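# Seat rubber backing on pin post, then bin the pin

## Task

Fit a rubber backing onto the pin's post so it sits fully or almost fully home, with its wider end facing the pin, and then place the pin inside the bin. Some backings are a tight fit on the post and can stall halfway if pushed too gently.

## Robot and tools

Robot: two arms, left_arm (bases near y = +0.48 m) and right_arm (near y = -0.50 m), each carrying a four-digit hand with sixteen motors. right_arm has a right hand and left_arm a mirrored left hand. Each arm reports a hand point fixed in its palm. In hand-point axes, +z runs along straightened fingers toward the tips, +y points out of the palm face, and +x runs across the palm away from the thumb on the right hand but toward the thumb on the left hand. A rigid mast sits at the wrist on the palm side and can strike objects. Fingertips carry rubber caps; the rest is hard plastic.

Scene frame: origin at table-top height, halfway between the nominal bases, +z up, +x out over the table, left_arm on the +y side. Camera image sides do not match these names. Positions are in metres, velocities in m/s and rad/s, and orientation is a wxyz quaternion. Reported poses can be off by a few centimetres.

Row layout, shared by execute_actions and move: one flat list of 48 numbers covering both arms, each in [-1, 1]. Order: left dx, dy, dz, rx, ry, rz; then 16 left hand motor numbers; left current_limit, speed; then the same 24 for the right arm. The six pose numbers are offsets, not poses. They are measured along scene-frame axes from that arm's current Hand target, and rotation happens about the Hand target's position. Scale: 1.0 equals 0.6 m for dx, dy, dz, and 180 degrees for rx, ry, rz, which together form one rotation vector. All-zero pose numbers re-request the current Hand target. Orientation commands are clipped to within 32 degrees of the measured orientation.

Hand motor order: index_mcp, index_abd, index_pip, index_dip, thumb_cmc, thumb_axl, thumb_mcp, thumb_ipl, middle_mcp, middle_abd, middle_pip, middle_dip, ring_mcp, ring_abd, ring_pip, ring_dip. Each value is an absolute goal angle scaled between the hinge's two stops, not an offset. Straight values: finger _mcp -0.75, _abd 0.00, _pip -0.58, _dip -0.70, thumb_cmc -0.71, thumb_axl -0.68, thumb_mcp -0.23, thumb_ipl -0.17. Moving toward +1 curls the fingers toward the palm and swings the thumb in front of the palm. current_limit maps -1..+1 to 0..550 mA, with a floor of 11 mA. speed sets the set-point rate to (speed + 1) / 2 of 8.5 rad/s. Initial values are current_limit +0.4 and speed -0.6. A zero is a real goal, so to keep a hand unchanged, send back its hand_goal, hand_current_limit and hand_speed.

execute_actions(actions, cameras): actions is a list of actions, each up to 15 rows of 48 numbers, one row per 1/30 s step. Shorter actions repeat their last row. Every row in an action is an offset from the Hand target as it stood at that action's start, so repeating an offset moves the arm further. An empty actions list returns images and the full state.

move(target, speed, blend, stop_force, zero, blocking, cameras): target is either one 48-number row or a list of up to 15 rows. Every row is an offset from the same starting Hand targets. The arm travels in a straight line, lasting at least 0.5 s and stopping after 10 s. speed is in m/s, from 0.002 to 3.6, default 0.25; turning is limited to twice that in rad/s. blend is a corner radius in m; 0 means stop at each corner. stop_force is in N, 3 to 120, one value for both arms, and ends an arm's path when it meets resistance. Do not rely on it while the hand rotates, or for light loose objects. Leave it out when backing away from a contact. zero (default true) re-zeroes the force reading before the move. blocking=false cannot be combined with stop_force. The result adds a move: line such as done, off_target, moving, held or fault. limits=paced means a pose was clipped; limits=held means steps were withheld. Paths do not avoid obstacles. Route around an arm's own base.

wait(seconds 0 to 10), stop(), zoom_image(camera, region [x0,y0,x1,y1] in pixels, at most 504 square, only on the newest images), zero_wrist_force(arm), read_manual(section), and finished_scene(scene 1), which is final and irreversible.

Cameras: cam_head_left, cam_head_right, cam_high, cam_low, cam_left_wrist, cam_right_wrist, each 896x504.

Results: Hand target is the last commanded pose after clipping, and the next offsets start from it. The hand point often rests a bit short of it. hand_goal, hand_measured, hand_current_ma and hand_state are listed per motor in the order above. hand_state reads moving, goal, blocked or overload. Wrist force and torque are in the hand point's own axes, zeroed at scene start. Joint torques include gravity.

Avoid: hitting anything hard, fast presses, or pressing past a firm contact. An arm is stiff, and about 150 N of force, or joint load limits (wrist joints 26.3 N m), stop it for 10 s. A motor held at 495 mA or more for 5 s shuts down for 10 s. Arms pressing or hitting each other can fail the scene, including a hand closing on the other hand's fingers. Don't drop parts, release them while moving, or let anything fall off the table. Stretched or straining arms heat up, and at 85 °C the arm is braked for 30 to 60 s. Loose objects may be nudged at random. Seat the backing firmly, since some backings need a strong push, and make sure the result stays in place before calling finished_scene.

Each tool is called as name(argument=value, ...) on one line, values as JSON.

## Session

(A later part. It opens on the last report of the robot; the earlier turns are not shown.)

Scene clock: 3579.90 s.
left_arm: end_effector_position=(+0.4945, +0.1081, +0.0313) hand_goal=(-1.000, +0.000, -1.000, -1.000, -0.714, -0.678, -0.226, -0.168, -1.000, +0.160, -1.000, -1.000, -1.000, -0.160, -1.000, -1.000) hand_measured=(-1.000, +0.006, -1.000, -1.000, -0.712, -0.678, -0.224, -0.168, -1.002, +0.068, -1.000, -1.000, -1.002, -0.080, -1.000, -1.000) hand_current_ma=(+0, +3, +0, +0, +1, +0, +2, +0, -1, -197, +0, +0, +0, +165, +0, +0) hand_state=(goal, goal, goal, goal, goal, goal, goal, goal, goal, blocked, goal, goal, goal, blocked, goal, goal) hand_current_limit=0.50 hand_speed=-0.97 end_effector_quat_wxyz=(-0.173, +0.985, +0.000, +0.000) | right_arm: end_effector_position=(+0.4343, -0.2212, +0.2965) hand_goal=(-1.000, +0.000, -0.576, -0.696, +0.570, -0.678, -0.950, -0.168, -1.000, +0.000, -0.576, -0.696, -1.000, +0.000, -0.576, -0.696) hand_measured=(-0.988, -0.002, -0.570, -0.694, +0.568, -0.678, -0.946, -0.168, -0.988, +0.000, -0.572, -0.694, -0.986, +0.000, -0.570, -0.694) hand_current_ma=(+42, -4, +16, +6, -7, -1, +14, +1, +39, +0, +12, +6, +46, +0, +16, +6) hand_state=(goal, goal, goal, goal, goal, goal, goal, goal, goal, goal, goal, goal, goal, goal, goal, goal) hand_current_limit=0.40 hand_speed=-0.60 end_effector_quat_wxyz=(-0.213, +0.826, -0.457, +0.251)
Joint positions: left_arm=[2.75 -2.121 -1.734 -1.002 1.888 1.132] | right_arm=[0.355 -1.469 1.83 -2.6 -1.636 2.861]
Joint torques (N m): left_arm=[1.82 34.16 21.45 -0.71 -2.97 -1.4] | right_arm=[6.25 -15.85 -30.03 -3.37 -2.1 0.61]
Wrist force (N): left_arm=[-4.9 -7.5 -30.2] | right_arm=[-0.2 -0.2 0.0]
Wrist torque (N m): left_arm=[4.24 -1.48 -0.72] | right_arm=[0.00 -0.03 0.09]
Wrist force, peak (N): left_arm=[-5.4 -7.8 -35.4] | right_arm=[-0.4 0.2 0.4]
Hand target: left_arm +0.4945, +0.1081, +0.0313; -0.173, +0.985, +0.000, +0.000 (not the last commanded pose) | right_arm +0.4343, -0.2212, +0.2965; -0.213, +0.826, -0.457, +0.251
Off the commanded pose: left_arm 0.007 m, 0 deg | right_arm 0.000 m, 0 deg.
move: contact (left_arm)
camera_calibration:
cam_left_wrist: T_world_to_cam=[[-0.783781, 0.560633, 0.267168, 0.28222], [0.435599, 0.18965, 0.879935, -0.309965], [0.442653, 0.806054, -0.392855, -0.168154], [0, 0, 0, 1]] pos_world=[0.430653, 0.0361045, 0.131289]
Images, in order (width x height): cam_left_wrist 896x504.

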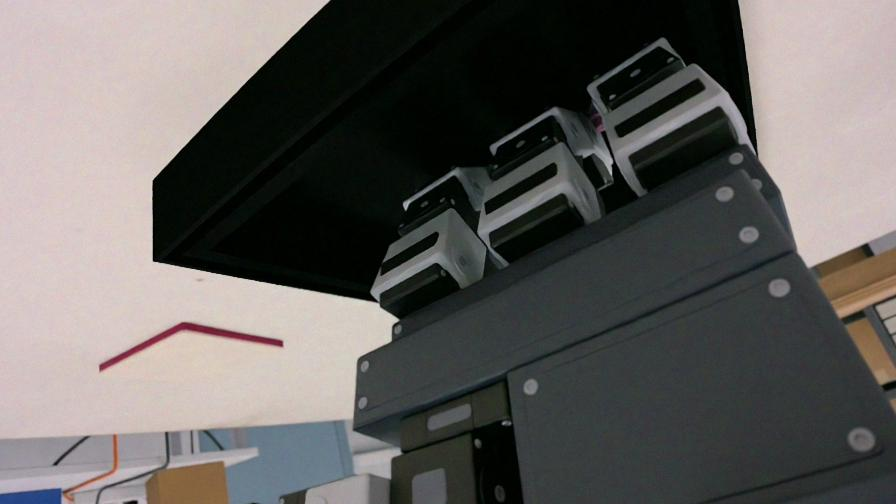

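move(target=[0,0,0.0035,0,0,0, -1.0, 0.0, -1.0, -1.0, -0.714, -0.678, -0.226, -0.168, -1.0, 0.16, -1.0, -1.0, -1.0, -0.16, -1.0, -1.0, 0.5, -0.97, 0,0,0,0,0,0, -1.0, 0, -0.576, -0.696, 0.571, -0.678, -0.95, -0.168, -1.0, 0, -0.576, -0.696, -1.0, 0, -0.576, -0.696, 0.4, -0.6], speed=0.01)

move(target=[0,0,0,0,0,0, -1.0, 0.0, -1.0, -1.0, -0.714, -0.678, -0.226, -0.168, -1.0, -0.07, -1.0, -1.0, -1.0, 0.05, -1.0, -1.0, 0.4, -0.95, 0,0,0,0,0,0, -1.0, 0, -0.576, -0.696, 0.571, -0.678, -0.95, -0.168, -1.0, 0, -0.576, -0.696, -1.0, 0, -0.576, -0.696, 0.4, -0.6], speed=0.01)

wait(seconds=0.6)

move(target=[0,0,0.07,0,0,0, -1.0, 0.0, -1.0, -1.0, -0.714, -0.678, -0.226, -0.168, -1.0, -0.07, -1.0, -1.0, -1.0, 0.05, -1.0, -1.0, 0.4, -0.95, 0,0,0,0,0,0, -1.0, 0, -0.576, -0.696, 0.571, -0.678, -0.95, -0.168, -1.0, 0, -0.576, -0.696, -1.0, 0, -0.576, -0.696, 0.4, -0.6], speed=0.03, cameras=["cam_left_wrist"])

zoom_image(camera="cam_left_wrist", region=[520, 10, 620, 90])

Scene clock: 3600.40 s.
left_arm: end_effector_position=(+0.4945, +0.1081, +0.0334) hand_goal=(-1.000, +0.000, -1.000, -1.000, -0.714, -0.678, -0.226, -0.168, -1.000, +0.160, -1.000, -1.000, -1.000, -0.160, -1.000, -1.000) hand_measured=(-0.996, +0.004, -1.000, -1.000, -0.712, -0.678, -0.224, -0.168, -0.996, +0.068, -1.000, -1.000, -0.994, -0.080, -1.000, -1.000) hand_current_ma=(+3, +2, +0, +0, +1, +0, +2, +0, +3, -197, +0, +0, +4, +165, +0, +0) hand_state=(goal, goal, goal, goal, goal, goal, goal, goal, goal, blocked, goal, goal, goal, blocked, goal, goal) hand_current_limit=0.50 hand_speed=-0.97 end_effector_quat_wxyz=(-0.173, +0.985, +0.000, +0.000) | right_arm: end_effector_position=(+0.4343, -0.2212, +0.2965) hand_goal=(-1.000, +0.000, -0.576, -0.696, +0.570, -0.678, -0.950, -0.168, -1.000, +0.000, -0.576, -0.696, -1.000, +0.000, -0.576, -0.696) hand_measured=(-0.988, -0.002, -0.570, -0.694, +0.568, -0.678, -0.946, -0.168, -0.988, +0.000, -0.572, -0.694, -0.986, +0.000, -0.570, -0.694) hand_current_ma=(+42, -4, +16, +6, -7, -1, +14, +1, +39, +0, +12, +6, +46, +0, +16, +6) hand_state=(goal, goal, goal, goal, goal, goal, goal, goal, goal, goal, goal, goal, goal, goal, goal, goal) hand_current_limit=0.40 hand_speed=-0.60 end_effector_quat_wxyz=(-0.213, +0.826, -0.457, +0.251)
Joint positions: left_arm=[2.75 -2.117 -1.733 -1.006 1.888 1.132] | right_arm=[0.355 -1.469 1.83 -2.6 -1.636 2.861]
Joint torques (N m): left_arm=[3.59 46.09 29.02 0.28 1.77 -0.45] | right_arm=[5.99 -15.8 -29.17 -3.45 -2.18 0.54]
Wrist force (N): left_arm=[-2.4 -1.5 -0.9] | right_arm=[-0.1 0.2 0.0]
Wrist torque (N m): left_arm=[0.15 0.05 -0.58] | right_arm=[0.04 -0.05 0.11]
Wrist force, peak (N): left_arm=[-4.8 -7.6 -30.2] | right_arm=[-0.6 0.0 0.1]
Hand target: left_arm +0.4945, +0.1081, +0.0334; -0.173, +0.985, +0.000, +0.000 | right_arm +0.4343, -0.2212, +0.2965; -0.213, +0.826, -0.457, +0.251
Off the commanded pose: left_arm 0.000 m, 0 deg | right_arm 0.000 m, 0 deg.
move: done

Scene clock: 3601.77 s.
left_arm: end_effector_position=(+0.4946, +0.1081, +0.0334) hand_goal=(-1.000, +0.000, -1.000, -1.000, -0.714, -0.678, -0.226, -0.168, -1.000, -0.070, -1.000, -1.000, -1.000, +0.050, -1.000, -1.000) hand_measured=(-0.996, +0.004, -1.000, -1.000, -0.712, -0.678, -0.224, -0.168, -0.994, -0.066, -1.000, -1.000, -0.994, +0.046, -1.000, -1.000) hand_current_ma=(+3, +2, +0, +0, +1, +0, +2, +0, +4, +2, +0, +0, +4, -1, +0, +0) hand_state=(goal, goal, goal, goal, goal, goal, goal, goal, goal, goal, goal, goal, goal, goal, goal, goal) hand_current_limit=0.40 hand_speed=-0.95 end_effector_quat_wxyz=(-0.173, +0.985, +0.000, +0.000) | right_arm: end_effector_position=(+0.4343, -0.2212, +0.2965) hand_goal=(-1.000, +0.000, -0.576, -0.696, +0.570, -0.678, -0.950, -0.168, -1.000, +0.000, -0.576, -0.696, -1.000, +0.000, -0.576, -0.696) hand_measured=(-0.988, -0.002, -0.570, -0.694, +0.568, -0.678, -0.946, -0.168, -0.988, +0.000, -0.572, -0.694, -0.986, +0.000, -0.570, -0.694) hand_current_ma=(+42, -4, +16, +6, -7, -1, +14, +1, +39, +0, +12, +6, +46, +0, +16, +6) hand_state=(goal, goal, goal, goal, goal, goal, goal, goal, goal, goal, goal, goal, goal, goal, goal, goal) hand_current_limit=0.40 hand_speed=-0.60 end_effector_quat_wxyz=(-0.213, +0.826, -0.457, +0.251)
Joint positions: left_arm=[2.75 -2.117 -1.733 -1.006 1.888 1.132] | right_arm=[0.355 -1.469 1.83 -2.6 -1.636 2.861]
Joint torques (N m): left_arm=[5.17 31.14 20.05 3.5 3.08 0.05] | right_arm=[6.06 -15.38 -30.34 -3.27 -2.02 0.62]
Wrist force (N): left_arm=[-2.4 -1.8 -0.8] | right_arm=[0.0 0.1 0.0]
Wrist torque (N m): left_arm=[0.10 0.06 -0.58] | right_arm=[0.04 -0.05 0.11]
Wrist force, peak (N): left_arm=[-2.5 -1.9 -1.5] | right_arm=[-0.4 0.0 0.5]
Hand target: left_arm +0.4945, +0.1081, +0.0334; -0.173, +0.985, +0.000, +0.000 | right_arm +0.4343, -0.2212, +0.2965; -0.213, +0.826, -0.457, +0.251
Off the commanded pose: left_arm 0.000 m, 0 deg | right_arm 0.000 m, 0 deg.
move: done

Scene clock: 3602.37 s.
left_arm: end_effector_position=(+0.4946, +0.1081, +0.0334) hand_goal=(-1.000, +0.000, -1.000, -1.000, -0.714, -0.678, -0.226, -0.168, -1.000, -0.070, -1.000, -1.000, -1.000, +0.050, -1.000, -1.000) hand_measured=(-0.996, +0.004, -1.000, -1.000, -0.712, -0.678, -0.224, -0.168, -0.994, -0.066, -1.000, -1.000, -0.994, +0.046, -1.000, -1.000) hand_current_ma=(+3, +2, +0, +0, +1, +0, +2, +0, +4, +2, +0, +0, +4, -1, +0, +0) hand_state=(goal, goal, goal, goal, goal, goal, goal, goal, goal, goal, goal, goal, goal, goal, goal, goal) hand_current_limit=0.40 hand_speed=-0.95 end_effector_quat_wxyz=(-0.173, +0.985, +0.000, +0.000) | right_arm: end_effector_position=(+0.4343, -0.2212, +0.2965) hand_goal=(-1.000, +0.000, -0.576, -0.696, +0.570, -0.678, -0.950, -0.168, -1.000, +0.000, -0.576, -0.696, -1.000, +0.000, -0.576, -0.696) hand_measured=(-0.988, -0.002, -0.570, -0.694, +0.568, -0.678, -0.946, -0.168, -0.988, +0.000, -0.572, -0.694, -0.986, +0.000, -0.570, -0.694) hand_current_ma=(+42, -4, +16, +6, -7, -1, +14, +1, +39, +0, +12, +6, +46, +0, +16, +6) hand_state=(goal, goal, goal, goal, goal, goal, goal, goal, goal, goal, goal, goal, goal, goal, goal, goal) hand_current_limit=0.40 hand_speed=-0.60 end_effector_quat_wxyz=(-0.213, +0.826, -0.457, +0.251)
Joint positions: left_arm=[2.75 -2.117 -1.733 -1.006 1.888 1.132] | right_arm=[0.355 -1.469 1.83 -2.6 -1.636 2.861]
Joint torques (N m): left_arm=[5.05 31.45 15.87 3.39 2.96 0.06] | right_arm=[5.73 -16.01 -30.06 -3.38 -2.16 0.6]
Wrist force (N): left_arm=[-2.3 -1.7 -1.0] | right_arm=[-0.2 -0.1 0.1]
Wrist torque (N m): left_arm=[0.13 0.04 -0.57] | right_arm=[0.00 -0.04 0.09]
Wrist force, peak (N): left_arm=[-2.6 -1.6 -0.9] | right_arm=[-0.5 0.2 0.2]
Hand target: left_arm +0.4945, +0.1081, +0.0334; -0.173, +0.985, +0.000, +0.000 | right_arm +0.4343, -0.2212, +0.2965; -0.213, +0.826, -0.457, +0.251
Off the commanded pose: left_arm 0.000 m, 0 deg | right_arm 0.000 m, 0 deg.
wait: 0.60 s; at rest by 0.17 s

Scene clock: 3604.03 s.
left_arm: end_effector_position=(+0.4946, +0.1081, +0.0757) hand_goal=(-1.000, +0.000, -1.000, -1.000, -0.714, -0.678, -0.226, -0.168, -1.000, -0.070, -1.000, -1.000, -1.000, +0.050, -1.000, -1.000) hand_measured=(-0.994, +0.004, -1.000, -1.000, -0.712, -0.678, -0.224, -0.168, -0.994, -0.066, -1.000, -1.000, -0.994, +0.048, -1.000, -1.000) hand_current_ma=(+4, +2, +0, +0, +1, +0, +2, +0, +4, +2, +0, +0, +4, -1, +0, +0) hand_state=(goal, goal, goal, goal, goal, goal, goal, goal, goal, goal, goal, goal, goal, goal, goal, goal) hand_current_limit=0.40 hand_speed=-0.95 end_effector_quat_wxyz=(-0.173, +0.985, +0.000, +0.000) end_effector_velocity=(+0.000, +0.000, -0.002) end_effector_angular_velocity=(-0.001, +0.000, +0.000) | right_arm: end_effector_position=(+0.4343, -0.2212, +0.2965) hand_goal=(-1.000, +0.000, -0.576, -0.696, +0.570, -0.678, -0.950, -0.168, -1.000, +0.000, -0.576, -0.696, -1.000, +0.000, -0.576, -0.696) hand_measured=(-0.988, -0.002, -0.570, -0.694, +0.568, -0.678, -0.946, -0.168, -0.988, +0.000, -0.572, -0.694, -0.986, +0.000, -0.570, -0.694) hand_current_ma=(+42, -4, +16, +6, -7, -1, +14, +1, +39, +0, +12, +6, +46, +0, +16, +6) hand_state=(goal, goal, goal, goal, goal, goal, goal, goal, goal, goal, goal, goal, goal, goal, goal, goal) hand_current_limit=0.40 hand_speed=-0.60 end_effector_quat_wxyz=(-0.213, +0.826, -0.457, +0.251)
Joint positions: left_arm=[2.75 -2.056 -1.7 -1.101 1.888 1.132] | right_arm=[0.355 -1.469 1.83 -2.6 -1.636 2.861]
Joint velocities: left_arm=[0 -0.003 -0.002 0.005 -0.001 0] | right_arm=[within noise]
Joint torques (N m): left_arm=[7.71 28.89 13.32 4.3 2.2 1.39] | right_arm=[5.85 -15.34 -29.72 -3.25 -2.09 0.59]
Wrist force (N): left_arm=[-2.2 -1.6 -1.0] | right_arm=[-0.2 0.0 -0.1]
Wrist torque (N m): left_arm=[0.14 0.02 -0.56] | right_arm=[0.03 -0.03 0.09]
Wrist force, peak (N): left_arm=[-2.6 -1.7 -0.9] | right_arm=[-0.4 0.0 0.2]
Hand target: left_arm +0.4945, +0.1081, +0.0754; -0.173, +0.985, +0.000, +0.000 | right_arm +0.4343, -0.2212, +0.2965; -0.213, +0.826, -0.457, +0.251
Off the commanded pose: left_arm 0.000 m, 0 deg | right_arm 0.000 m, 0 deg.
move: done
camera_calibration:
cam_left_wrist: T_world_to_cam=[[-0.783794, 0.560691, 0.267008, 0.270495], [0.435513, 0.189761, 0.879954, -0.348961], [0.442714, 0.805988, -0.392922, -0.150807], [0, 0, 0, 1]] pos_world=[0.430753, 0.0361039, 0.17559]
Images, in order (width x height): cam_left_wrist 896x504.

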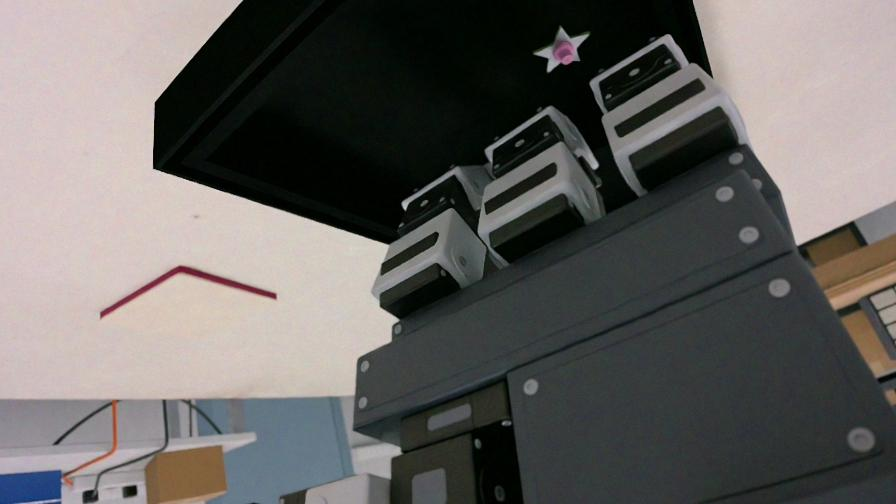

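Scaled by 5.040 from the camera's 896x504 image, which has a finer 1280x720 frame.

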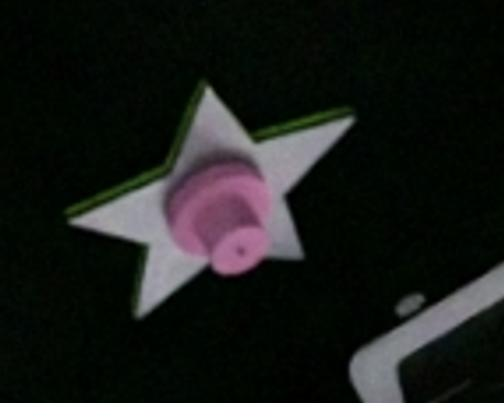

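wait(seconds=0.1, cameras=["all"])

zoom_image(camera="cam_high", region=[310, 150, 410, 250])

zoom_image(camera="cam_head_right", region=[500, 240, 600, 320])

zoom_image(camera="cam_low", region=[170, 250, 290, 340])

zoom_image(camera="cam_head_left", region=[490, 240, 590, 320])

Scene clock: 3677.57 s.
left_arm: end_effector_position=(+0.4945, +0.1081, +0.0754) hand_goal=(-1.000, +0.000, -1.000, -1.000, -0.714, -0.678, -0.226, -0.168, -1.000, -0.070, -1.000, -1.000, -1.000, +0.050, -1.000, -1.000) hand_measured=(-0.994, +0.004, -1.000, -1.000, -0.712, -0.678, -0.224, -0.168, -0.994, -0.066, -1.000, -1.000, -0.994, +0.048, -1.000, -1.000) hand_current_ma=(+4, +2, +0, +0, +1, +0, +2, +0, +4, +2, +0, +0, +4, -1, +0, +0) hand_state=(goal, goal, goal, goal, goal, goal, goal, goal, goal, goal, goal, goal, goal, goal, goal, goal) hand_current_limit=0.40 hand_speed=-0.95 end_effector_quat_wxyz=(-0.173, +0.985, +0.000, +0.000) | right_arm: end_effector_position=(+0.4343, -0.2212, +0.2965) hand_goal=(-1.000, +0.000, -0.576, -0.696, +0.570, -0.678, -0.950, -0.168, -1.000, +0.000, -0.576, -0.696, -1.000, +0.000, -0.576, -0.696) hand_measured=(-0.988, -0.002, -0.570, -0.694, +0.568, -0.678, -0.946, -0.168, -0.988, +0.000, -0.572, -0.694, -0.986, +0.000, -0.570, -0.694) hand_current_ma=(+42, -4, +16, +6, -7, -1, +14, +1, +39, +0, +12, +6, +46, +0, +16, +6) hand_state=(goal, goal, goal, goal, goal, goal, goal, goal, goal, goal, goal, goal, goal, goal, goal, goal) hand_current_limit=0.40 hand_speed=-0.60 end_effector_quat_wxyz=(-0.213, +0.826, -0.457, +0.251)
Joint positions: left_arm=[2.75 -2.056 -1.7 -1.1 1.888 1.132] | right_arm=[0.355 -1.469 1.83 -2.6 -1.636 2.861]
Joint torques (N m): left_arm=[7.73 29.68 4.34 4.15 1.82 -1.64] | right_arm=[4.97 -16.29 -30.31 -3.35 -2.06 0.58]
Wrist force (N): left_arm=[-2.6 -1.5 -0.8] | right_arm=[-0.2 0.2 0.5]
Wrist torque (N m): left_arm=[0.15 0.07 -0.60] | right_arm=[0.01 -0.04 0.10]
Wrist force, peak (N): left_arm=[-2.5 -1.6 -1.0] | right_arm=[-0.2 -0.4 0.4]
Hand target: left_arm +0.4945, +0.1081, +0.0754; -0.173, +0.985, +0.000, +0.000 | right_arm +0.4343, -0.2212, +0.2965; -0.213, +0.826, -0.457, +0.251
Off the commanded pose: left_arm 0.000 m, 0 deg | right_arm 0.000 m, 0 deg.
wait: 0.10 s; at rest from the start
camera_calibration:
cam_left_wrist: T_world_to_cam=[[-0.783794, 0.560643, 0.267108, 0.270532], [0.435594, 0.189752, 0.879916, -0.348812], [0.442635, 0.806023, -0.392939, -0.150849], [0, 0, 0, 1]] pos_world=[0.430753, 0.036104, 0.17539]
cam_right_wrist: T_world_to_cam=[[-0.729192, 0.380138, -0.569011, 0.610217], [-0.339404, 0.521122, 0.783094, -0.0232658], [0.594208, 0.764151, -0.250978, 0.108002], [0, 0, 0, 1]] pos_world=[0.372893, -0.302372, 0.392546]

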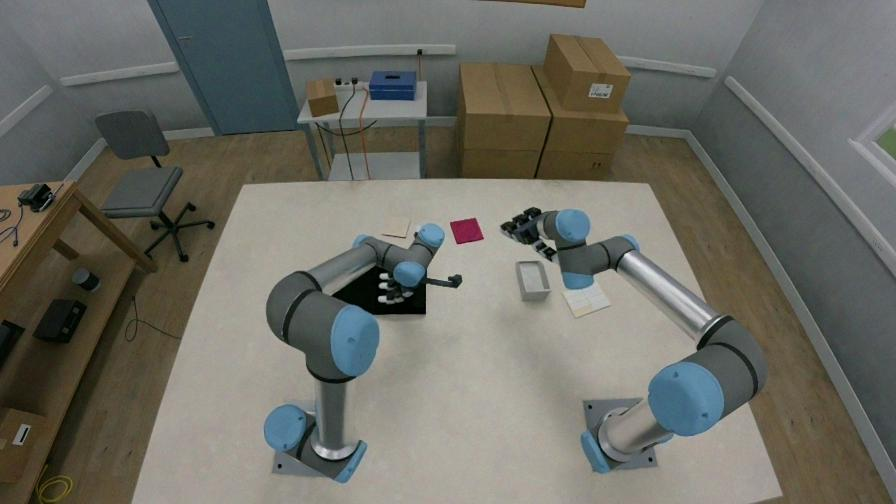

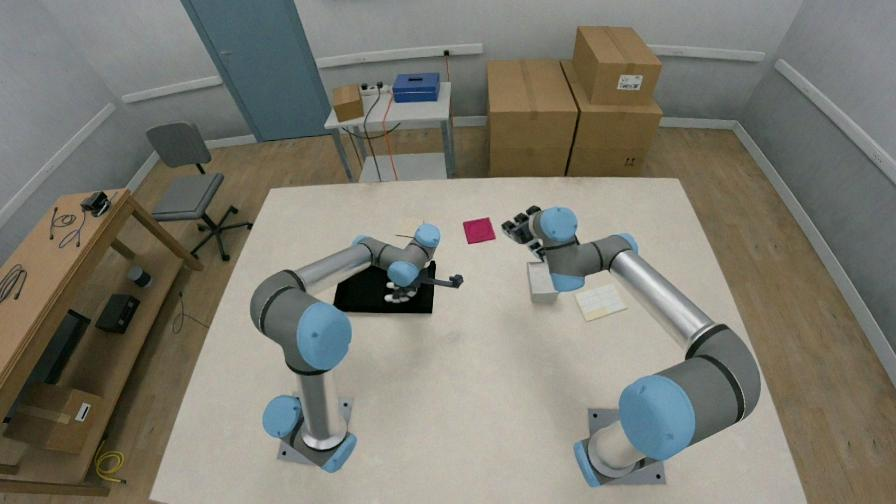

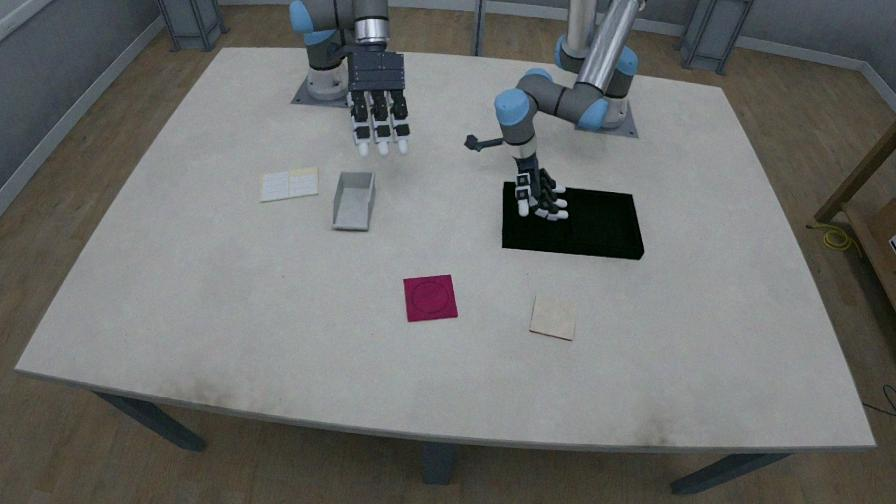

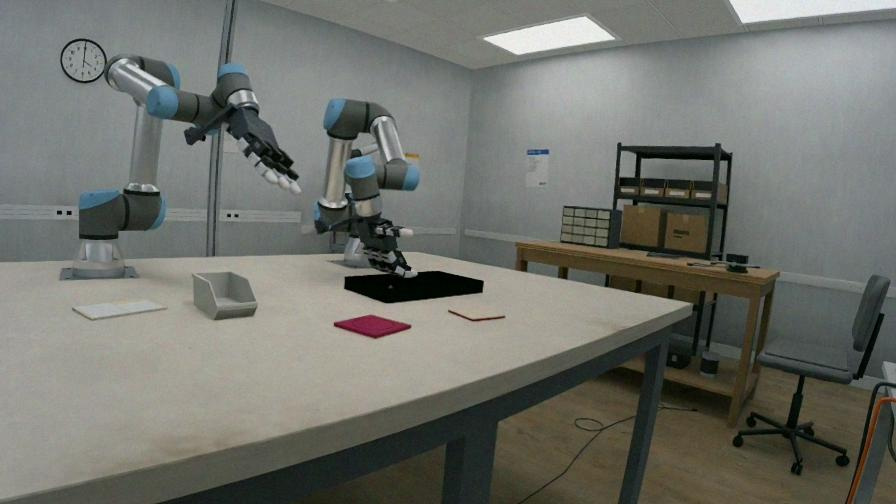

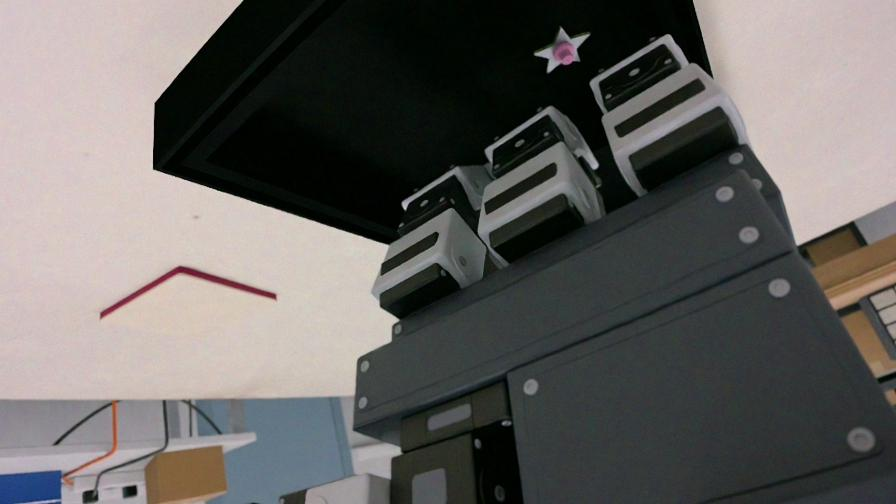

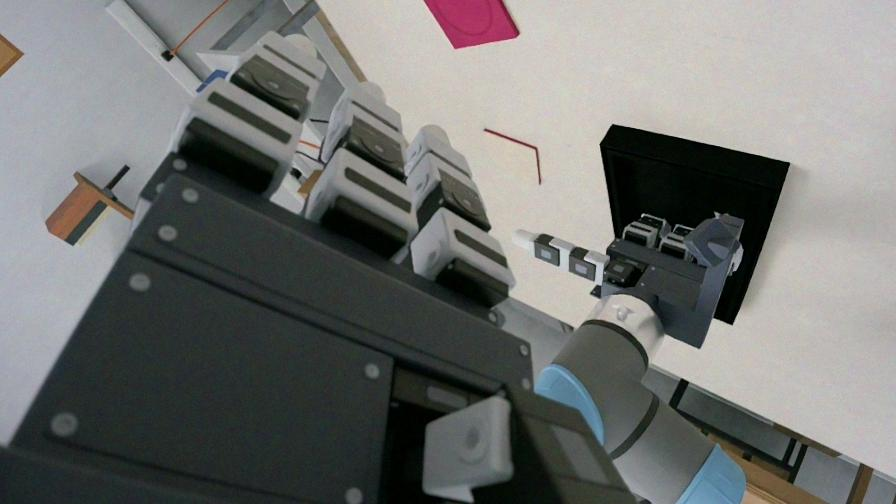

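Scaled by 5.040 from the camera's 896x504 image, which has a finer 1280x720 frame.

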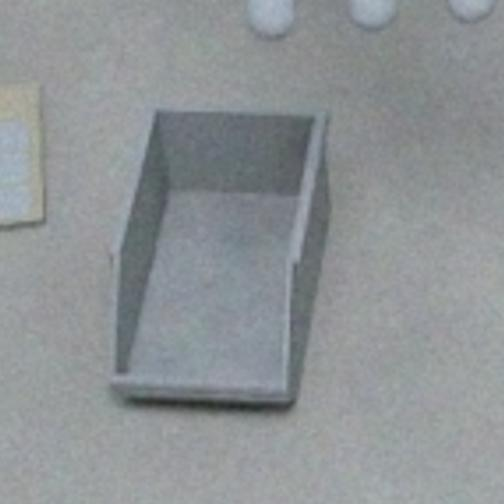

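Scaled by 5.040 from the camera's 896x504 image, which has a finer 1280x720 frame.

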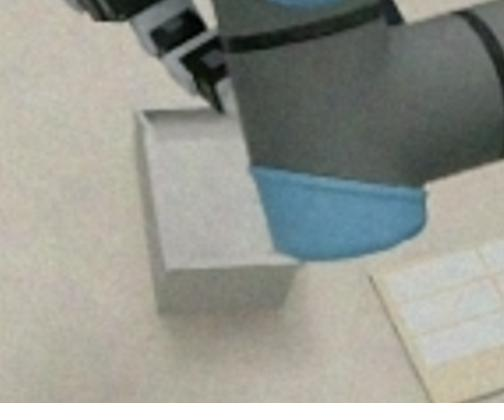

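Scaled by 4.200 from the camera's 896x504 image, which has a finer 1280x720 frame.

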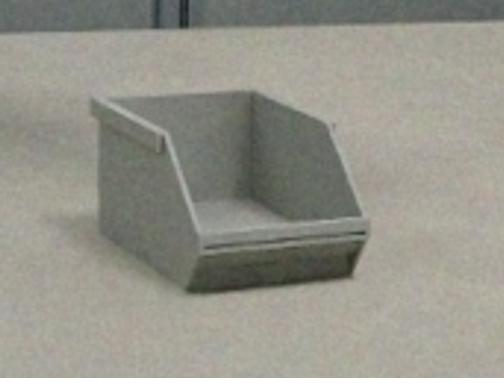

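Scaled by 5.040 from the camera's 896x504 image, which has a finer 1280x720 frame.

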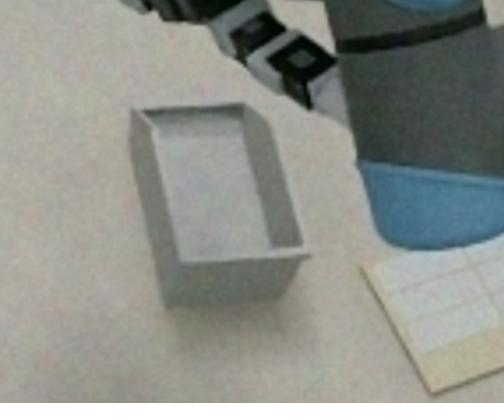

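move(target=[-0.0085,0.1228,0.191,-0.1106,-0.0136,0.077, -0.754, 0.0, -0.576, -0.696, -0.714, -0.678, -0.226, -0.168, 0.959, 0.0, 0.299, -0.623, -0.754, 0.0, -0.576, -0.696, 0.4, -0.8, -0.0572,-0.2978,0.0892,0.0827,0.01,0.16, -1.0, 0, -0.576, -0.696, 0.571, -0.678, -0.95, -0.168, -1.0, 0, -0.576, -0.696, -1.0, 0, -0.576, -0.696, 0.4, -0.6], speed=0.12, cameras=["cam_left_wrist", "cam_high"])

Scene clock: 3862.60 s.
left_arm: end_effector_position=(+0.4943, +0.1115, +0.0807) hand_goal=(-0.754, +0.000, -0.576, -0.696, -0.714, -0.678, -0.226, -0.168, +0.958, +0.000, +0.298, -0.624, -0.754, +0.000, -0.576, -0.696) hand_measured=(-0.830, +0.006, -0.748, -0.754, -0.712, -0.678, -0.224, -0.168, -0.802, +0.002, -0.790, -0.740, -0.824, +0.006, -0.764, -0.754) hand_current_ma=(-200, +4, -384, -122, +1, +0, +2, +0, -385, +0, -385, -348, -179, +4, -385, -122) hand_state=(blocked, goal, blocked, blocked, goal, goal, goal, goal, blocked, goal, blocked, blocked, blocked, goal, blocked, blocked) hand_current_limit=0.40 hand_speed=-0.80 end_effector_quat_wxyz=(-0.165, +0.986, +0.006, +0.000) | right_arm: end_effector_position=(+0.4343, -0.2217, +0.2966) hand_goal=(-1.000, +0.000, -0.576, -0.696, +0.570, -0.678, -0.950, -0.168, -1.000, +0.000, -0.576, -0.696, -1.000, +0.000, -0.576, -0.696) hand_measured=(-0.988, -0.002, -0.570, -0.694, +0.568, -0.678, -0.946, -0.168, -0.988, +0.000, -0.572, -0.694, -0.986, +0.000, -0.570, -0.694) hand_current_ma=(+40, -4, +15, +6, -7, -1, +14, +1, +37, +0, +12, +6, +44, +0, +15, +6) hand_state=(goal, goal, goal, goal, goal, goal, goal, goal, goal, goal, goal, goal, goal, goal, goal, goal) hand_current_limit=0.40 hand_speed=-0.60 end_effector_quat_wxyz=(-0.213, +0.826, -0.457, +0.251)
Joint positions: left_arm=[2.76 -2.041 -1.712 -1.096 1.875 1.133] | right_arm=[0.353 -1.469 1.831 -2.6 -1.634 2.86]
Joint torques (N m): left_arm=[-8.86 20.61 24.99 -0.76 -5.18 1.19] | right_arm=[6.59 -22.96 -30.68 -3.28 -2.13 1.33]
Wrist force (N): left_arm=[-2.9 -11.1 -19.1] | right_arm=[-0.3 0.1 0.0]
Wrist torque (N m): left_arm=[3.17 -0.52 -0.52] | right_arm=[0.05 -0.02 0.09]
Wrist force, peak (N): left_arm=[-2.9 -11.1 -19.1] | right_arm=[-0.9 -0.4 0.4]
Hand target: left_arm +0.4943, +0.1115, +0.0807; -0.165, +0.986, +0.006, +0.000 (not the last commanded pose) | right_arm +0.4343, -0.2217, +0.2966; -0.213, +0.826, -0.457, +0.251 (not the last commanded pose)
Off the commanded pose: left_arm 0.130 m, 23 deg | right_arm 0.189 m, 32 deg.
move: held (right_arm; a check stopped the path), off_target (left_arm; braked when a check withheld steps of right_arm); limits=held
pose unreachable (right arm): on one or more control steps of this call, first in action 0 (counted from 0), this arm could not follow its commanded pose, so it was not sent that pose on those steps. It may still have moved: this result reports where it is.
cause: moving toward the commanded pose would bring two parts of the arm too close to each other (joints 5 (wrist 2) and 6 (wrist 3) lie between them).
camera_calibration:
cam_left_wrist: T_world_to_cam=[[-0.790524, 0.556073, 0.256623, 0.271704], [0.431542, 0.208447, 0.877679, -0.353918], [0.434561, 0.80457, -0.404751, -0.146348], [0, 0, 0, 1]] pos_world=[0.431116, 0.0404333, 0.181667]
Images, in order (width x height): cam_high 896x504, cam_left_wrist 896x504.

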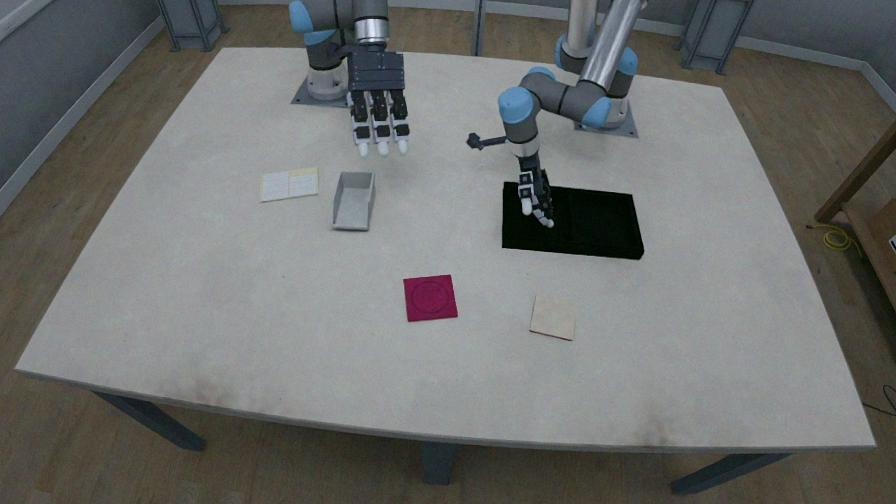

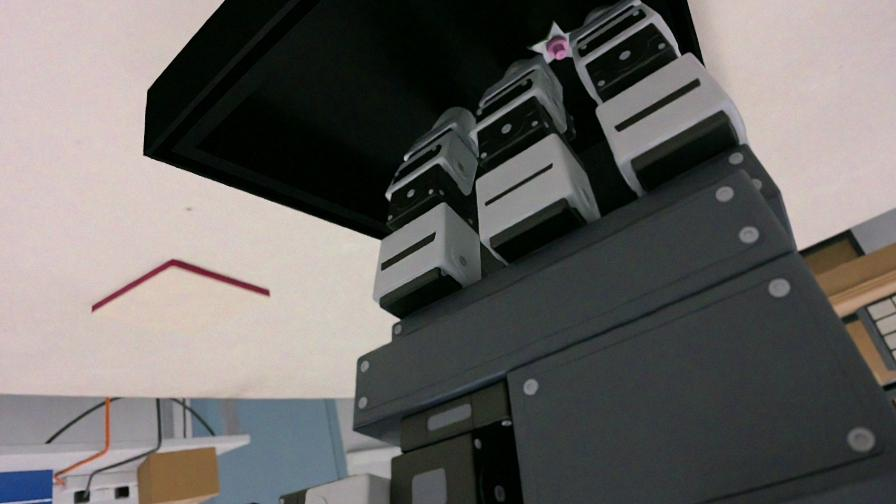

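move(target=[0,0,0.17,0,0,0, -0.830, 0.0, -0.748, -0.754, -0.714, -0.678, -0.226, -0.168, -0.802, 0.0, -0.79, -0.74, -0.824, 0.0, -0.764, -0.754, 0.4, -0.8, 0,0,0,0,0,0, -1.0, 0, -0.576, -0.696, 0.571, -0.678, -0.95, -0.168, -1.0, 0, -0.576, -0.696, -1.0, 0, -0.576, -0.696, 0.4, -0.6], speed=0.08, cameras=["cam_left_wrist"])

Scene clock: 3874.40 s.
left_arm: end_effector_position=(+0.4944, +0.1114, +0.1828) hand_goal=(-0.830, +0.000, -0.748, -0.754, -0.714, -0.678, -0.226, -0.168, -0.802, +0.000, -0.790, -0.740, -0.824, +0.000, -0.764, -0.754) hand_measured=(-0.828, +0.004, -0.742, -0.756, -0.712, -0.678, -0.224, -0.168, -0.792, -0.002, -0.786, -0.738, -0.820, +0.002, -0.758, -0.756) hand_current_ma=(+2, +2, +4, -1, +1, +0, +2, +0, +9, +0, +3, +0, +2, +1, +5, -1) hand_state=(goal, goal, goal, goal, goal, goal, goal, goal, goal, goal, goal, goal, goal, goal, goal, goal) hand_current_limit=0.40 hand_speed=-0.80 end_effector_quat_wxyz=(-0.165, +0.986, +0.006, +0.001) | right_arm: end_effector_position=(+0.4343, -0.2217, +0.2966) hand_goal=(-1.000, +0.000, -0.576, -0.696, +0.570, -0.678, -0.950, -0.168, -1.000, +0.000, -0.576, -0.696, -1.000, +0.000, -0.576, -0.696) hand_measured=(-0.988, -0.002, -0.570, -0.694, +0.568, -0.678, -0.946, -0.168, -0.988, +0.000, -0.572, -0.694, -0.986, +0.000, -0.570, -0.694) hand_current_ma=(+40, -4, +15, +6, -7, -1, +14, +1, +37, +0, +12, +6, +44, +0, +15, +6) hand_state=(goal, goal, goal, goal, goal, goal, goal, goal, goal, goal, goal, goal, goal, goal, goal, goal) hand_current_limit=0.40 hand_speed=-0.60 end_effector_quat_wxyz=(-0.213, +0.826, -0.457, +0.251)
Joint positions: left_arm=[2.76 -1.927 -1.586 -1.335 1.875 1.133] | right_arm=[0.353 -1.469 1.831 -2.6 -1.634 2.86]
Joint torques (N m): left_arm=[3.77 27.09 7.13 3.44 3.05 -0.08] | right_arm=[6.9 -15.48 -30.96 -2.29 -1.92 1.31]
Wrist force (N): left_arm=[-2.5 -1.8 -0.9] | right_arm=[-0.2 0.0 0.2]
Wrist torque (N m): left_arm=[0.14 0.06 -0.61] | right_arm=[0.01 -0.04 0.10]
Wrist force, peak (N): left_arm=[-2.4 -11.4 -19.3] | right_arm=[-0.3 -0.2 0.4]
Hand target: left_arm +0.4943, +0.1115, +0.1827; -0.165, +0.986, +0.006, +0.000 | right_arm +0.4343, -0.2217, +0.2966; -0.213, +0.826, -0.457, +0.251
Off the commanded pose: left_arm 0.000 m, 0 deg | right_arm 0.000 m, 0 deg.
move: done
camera_calibration:
cam_left_wrist: T_world_to_cam=[[-0.790503, 0.556177, 0.256459, 0.245592], [0.431482, 0.208563, 0.877682, -0.443488], [0.434659, 0.804468, -0.40485, -0.104951], [0, 0, 0, 1]] pos_world=[0.431116, 0.0403325, 0.283767]
Images, in order (width x height): cam_left_wrist 896x504.

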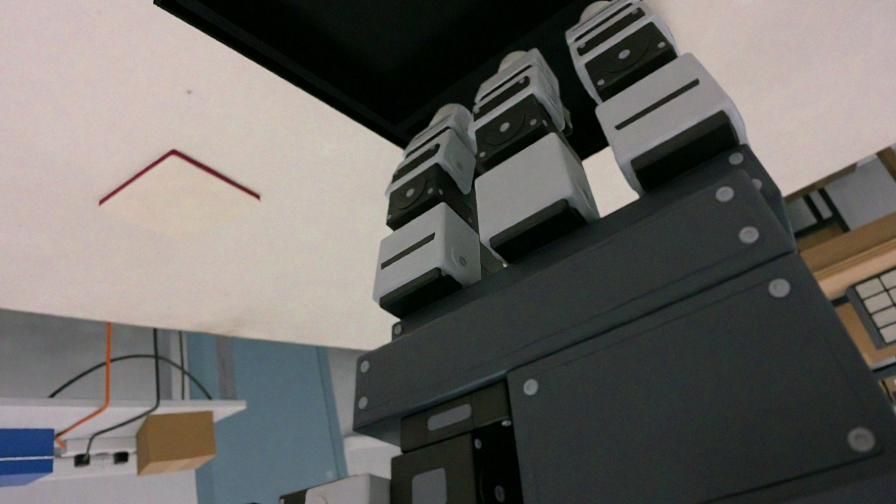

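move(target=[-0.0082,0.1172,0.0122,-0.105,-0.0129,0.0732, -0.754, 0.0, -0.576, -0.696, -0.714, -0.678, -0.226, -0.168, 0.959, 0.0, 0.299, -0.623, -0.754, 0.0, -0.576, -0.696, 0.4, -0.8, 0,0,0,0,0,0, -1.0, 0, -0.576, -0.696, 0.571, -0.678, -0.95, -0.168, -1.0, 0, -0.576, -0.696, -1.0, 0, -0.576, -0.696, 0.4, -0.6], speed=0.1, cameras=["cam_left_wrist"])

move(target=[0,0,-0.085,0,0,0, -0.754, 0.271, -0.576, -0.696, -0.714, -0.678, -0.226, -0.168, 0.959, 0.0, 0.299, -0.623, -0.754, -0.271, -0.576, -0.696, 0.4, -0.8, 0,0,0,0,0,0, -1.0, 0, -0.576, -0.696, 0.571, -0.678, -0.95, -0.168, -1.0, 0, -0.576, -0.696, -1.0, 0, -0.576, -0.696, 0.4, -0.6], speed=0.05, cameras=["cam_left_wrist"])

zoom_image(camera="cam_left_wrist", region=[440, 0, 580, 105])

Scene clock: 3901.20 s.
left_arm: end_effector_position=(+0.4894, +0.1818, +0.1900) hand_goal=(-0.754, +0.000, -0.576, -0.696, -0.714, -0.678, -0.226, -0.168, +0.958, +0.000, +0.298, -0.624, -0.754, +0.000, -0.576, -0.696) hand_measured=(-0.752, +0.004, -0.578, -0.698, -0.712, -0.678, -0.224, -0.168, +0.944, -0.002, +0.296, -0.626, -0.752, +0.002, -0.578, -0.698) hand_current_ma=(+1, +1, -1, -1, +1, +0, +2, +0, -18, +0, -1, -1, +1, +1, -1, -1) hand_state=(goal, goal, goal, goal, goal, goal, goal, goal, goal, goal, goal, goal, goal, goal, goal, goal) hand_current_limit=0.40 hand_speed=-0.80 end_effector_quat_wxyz=(+0.000, +0.993, +0.122, +0.000) | right_arm: end_effector_position=(+0.4343, -0.2217, +0.2966) hand_goal=(-1.000, +0.000, -0.576, -0.696, +0.570, -0.678, -0.950, -0.168, -1.000, +0.000, -0.576, -0.696, -1.000, +0.000, -0.576, -0.696) hand_measured=(-0.988, -0.002, -0.570, -0.694, +0.568, -0.678, -0.946, -0.168, -0.988, +0.000, -0.572, -0.694, -0.986, +0.000, -0.570, -0.694) hand_current_ma=(+40, -4, +15, +6, -7, -1, +14, +1, +37, +0, +12, +6, +44, +0, +15, +6) hand_state=(goal, goal, goal, goal, goal, goal, goal, goal, goal, goal, goal, goal, goal, goal, goal, goal) hand_current_limit=0.40 hand_speed=-0.60 end_effector_quat_wxyz=(-0.213, +0.826, -0.457, +0.251)
Joint positions: left_arm=[2.988 -1.74 -1.891 -1.081 1.572 1.151] | right_arm=[0.353 -1.469 1.831 -2.6 -1.634 2.86]
Joint torques (N m): left_arm=[-6.04 18.22 33.09 -0.44 -0.12 -1.54] | right_arm=[6.61 -15.04 -29.92 -1.63 -1.91 1.25]
Wrist force (N): left_arm=[-2.2 -0.9 -1.2] | right_arm=[0.1 0.0 0.1]
Wrist torque (N m): left_arm=[0.20 0.03 -0.50] | right_arm=[0.02 -0.07 0.12]
Wrist force, peak (N): left_arm=[-2.7 -1.8 -1.0] | right_arm=[-0.3 -0.1 0.6]
Hand target: left_arm +0.4894, +0.1818, +0.1900; +0.000, +0.993, +0.122, +0.000 | right_arm +0.4343, -0.2217, +0.2966; -0.213, +0.826, -0.457, +0.251
Off the commanded pose: left_arm 0.000 m, 0 deg | right_arm 0.000 m, 0 deg.
move: done
camera_calibration:
cam_left_wrist: T_world_to_cam=[[-0.909694, 0.410913, 0.06006, 0.322716], [0.307341, 0.568909, 0.762814, -0.445187], [0.279281, 0.712386, -0.643823, -0.0183406], [0, 0, 0, 1]] pos_world=[0.43552, 0.133728, 0.308404]
Images, in order (width x height): cam_left_wrist 896x504.

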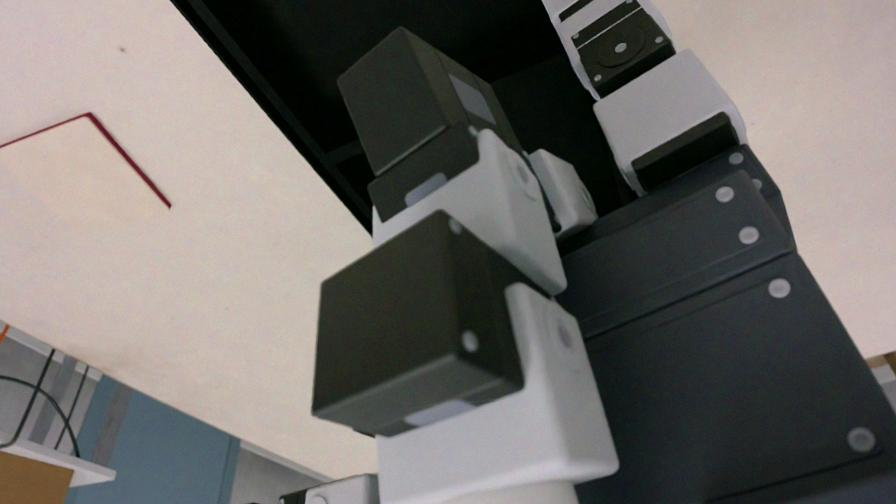

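Scene clock: 3902.57 s.
left_arm: end_effector_position=(+0.4893, +0.1818, +0.1388) hand_goal=(-0.754, +0.270, -0.576, -0.696, -0.714, -0.678, -0.226, -0.168, +0.958, +0.000, +0.298, -0.624, -0.754, -0.272, -0.576, -0.696) hand_measured=(-0.752, +0.264, -0.578, -0.698, -0.712, -0.678, -0.224, -0.168, +0.944, -0.002, +0.296, -0.626, -0.752, -0.268, -0.578, -0.698) hand_current_ma=(+1, -4, -1, -1, +1, +0, +2, +0, -17, +0, -1, -1, +1, +3, -1, -1) hand_state=(goal, goal, goal, goal, goal, goal, goal, goal, goal, goal, goal, goal, goal, goal, goal, goal) hand_current_limit=0.40 hand_speed=-0.80 end_effector_quat_wxyz=(+0.000, +0.993, +0.122, +0.000) | right_arm: end_effector_position=(+0.4343, -0.2217, +0.2966) hand_goal=(-1.000, +0.000, -0.576, -0.696, +0.570, -0.678, -0.950, -0.168, -1.000, +0.000, -0.576, -0.696, -1.000, +0.000, -0.576, -0.696) hand_measured=(-0.988, -0.002, -0.570, -0.694, +0.568, -0.678, -0.946, -0.168, -0.988, +0.000, -0.572, -0.694, -0.986, +0.000, -0.570, -0.694) hand_current_ma=(+40, -4, +15, +6, -7, -1, +14, +1, +37, +0, +12, +6, +44, +0, +15, +6) hand_state=(goal, goal, goal, goal, goal, goal, goal, goal, goal, goal, goal, goal, goal, goal, goal, goal) hand_current_limit=0.40 hand_speed=-0.60 end_effector_quat_wxyz=(-0.213, +0.826, -0.457, +0.251)
Joint positions: left_arm=[2.988 -1.808 -1.959 -0.945 1.572 1.151] | right_arm=[0.353 -1.469 1.831 -2.6 -1.634 2.86]
Joint torques (N m): left_arm=[-7.14 38.56 31.36 -0.57 -2.5 -1.56] | right_arm=[6.89 -15.74 -31.59 -1.68 -1.87 1.3]
Wrist force (N): left_arm=[-2.3 -0.7 -1.3] | right_arm=[-0.3 0.1 -0.2]
Wrist torque (N m): left_arm=[0.24 0.06 -0.51] | right_arm=[0.06 -0.01 0.09]
Wrist force, peak (N): left_arm=[-2.6 -1.1 -1.1] | right_arm=[-0.4 0.1 0.4]
Hand target: left_arm +0.4894, +0.1818, +0.1390; +0.000, +0.993, +0.122, +0.000 | right_arm +0.4343, -0.2217, +0.2966; -0.213, +0.826, -0.457, +0.251
Off the commanded pose: left_arm 0.000 m, 0 deg | right_arm 0.000 m, 0 deg.
move: done
camera_calibration:
cam_left_wrist: T_world_to_cam=[[-0.909681, 0.410884, 0.0604448, 0.325593], [0.307643, 0.568912, 0.762689, -0.406276], [0.278989, 0.7124, -0.643934, -0.0510586], [0, 0, 0, 1]] pos_world=[0.435419, 0.133728, 0.257304]
Images, in order (width x height): cam_left_wrist 896x504.

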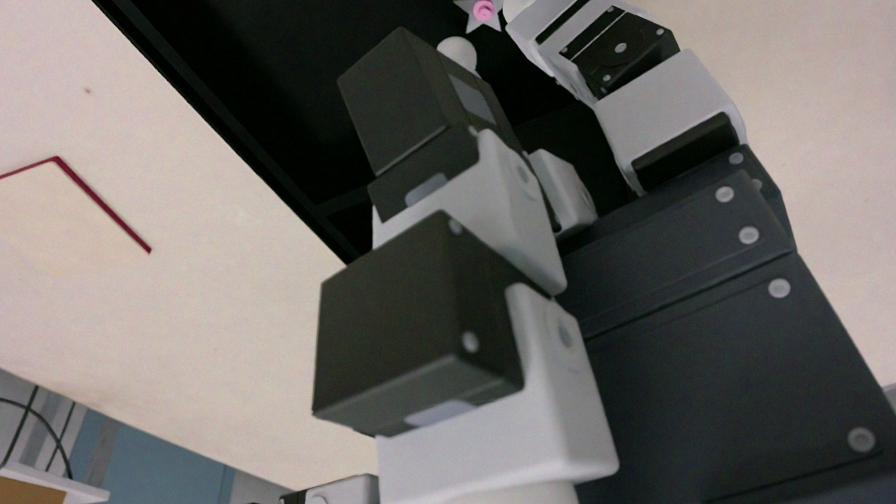

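Scaled by 3.600 from the camera's 896x504 image, which has a finer 1280x720 frame.

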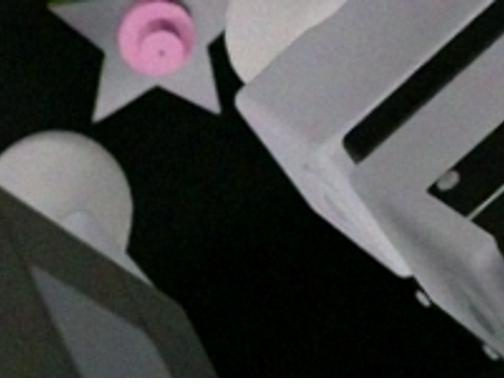

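move(target=[-0.0008,-0.0021,-0.018,0,0,0, -0.754, 0.271, -0.576, -0.696, -0.714, -0.678, -0.226, -0.168, 0.959, 0.0, 0.299, -0.623, -0.754, -0.271, -0.576, -0.696, 0.4, -0.8, 0,0,0,0,0,0, -1.0, 0, -0.576, -0.696, 0.571, -0.678, -0.95, -0.168, -1.0, 0, -0.576, -0.696, -1.0, 0, -0.576, -0.696, 0.4, -0.6], speed=0.02, stop_force=3, cameras=["cam_left_wrist"])

zoom_image(camera="cam_left_wrist", region=[440, 0, 540, 75])

Scene clock: 3941.90 s.
left_arm: end_effector_position=(+0.4889, +0.1805, +0.1282) hand_goal=(-0.754, +0.270, -0.576, -0.696, -0.714, -0.678, -0.226, -0.168, +0.958, +0.000, +0.298, -0.624, -0.754, -0.272, -0.576, -0.696) hand_measured=(-0.752, +0.264, -0.578, -0.698, -0.712, -0.678, -0.224, -0.168, +0.944, -0.002, +0.296, -0.626, -0.752, -0.274, -0.578, -0.698) hand_current_ma=(+1, -4, -1, -1, +1, +0, +2, +0, -17, +0, -1, -1, +1, -1, -1, -1) hand_state=(goal, goal, goal, goal, goal, goal, goal, goal, goal, goal, goal, goal, goal, goal, goal, goal) hand_current_limit=0.40 hand_speed=-0.80 end_effector_quat_wxyz=(+0.000, +0.993, +0.122, +0.000) | right_arm: end_effector_position=(+0.4343, -0.2217, +0.2966) hand_goal=(-1.000, +0.000, -0.576, -0.696, +0.570, -0.678, -0.950, -0.168, -1.000, +0.000, -0.576, -0.696, -1.000, +0.000, -0.576, -0.696) hand_measured=(-0.988, -0.002, -0.570, -0.694, +0.568, -0.678, -0.946, -0.168, -0.988, +0.000, -0.572, -0.694, -0.986, +0.000, -0.570, -0.694) hand_current_ma=(+40, -4, +15, +6, -7, -1, +14, +1, +37, +0, +12, +6, +44, +0, +15, +6) hand_state=(goal, goal, goal, goal, goal, goal, goal, goal, goal, goal, goal, goal, goal, goal, goal, goal) hand_current_limit=0.40 hand_speed=-0.60 end_effector_quat_wxyz=(-0.213, +0.826, -0.457, +0.251)
Joint positions: left_arm=[2.986 -1.824 -1.971 -0.916 1.572 1.148] | right_arm=[0.353 -1.469 1.831 -2.6 -1.634 2.86]
Joint torques (N m): left_arm=[5.97 39.2 30.5 -0.28 -2.06 1.59] | right_arm=[5.86 -15.54 -30.37 -1.68 -1.91 1.23]
Wrist force (N): left_arm=[-2.0 -0.8 -1.0] | right_arm=[-0.4 0.2 0.1]
Wrist torque (N m): left_arm=[0.22 0.05 -0.28] | right_arm=[0.04 -0.01 0.08]
Wrist force, peak (N): left_arm=[-2.5 -1.0 -1.3] | right_arm=[-0.3 -0.4 0.0]
Hand target: left_arm +0.4889, +0.1805, +0.1282; +0.000, +0.993, +0.122, +0.000 | right_arm +0.4343, -0.2217, +0.2966; -0.213, +0.826, -0.457, +0.251
Off the commanded pose: left_arm 0.000 m, 0 deg | right_arm 0.000 m, 0 deg.
move: done
camera_calibration:
cam_left_wrist: T_world_to_cam=[[-0.909707, 0.410889, 0.0600286, 0.326483], [0.307303, 0.568926, 0.762816, -0.397196], [0.279281, 0.712386, -0.643823, -0.0571341], [0, 0, 0, 1]] pos_world=[0.43502, 0.132528, 0.246604]
Images, in order (width x height): cam_left_wrist 896x504.

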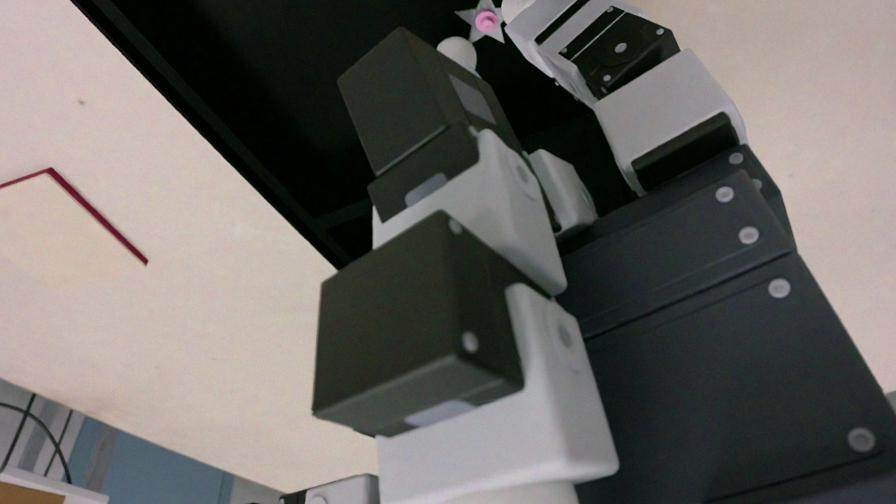

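Scaled by 5.040 from the camera's 896x504 image, which has a finer 1280x720 frame.

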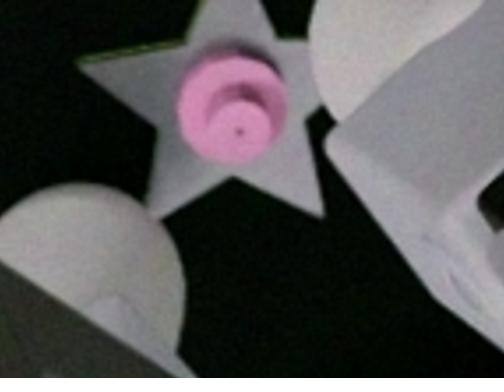

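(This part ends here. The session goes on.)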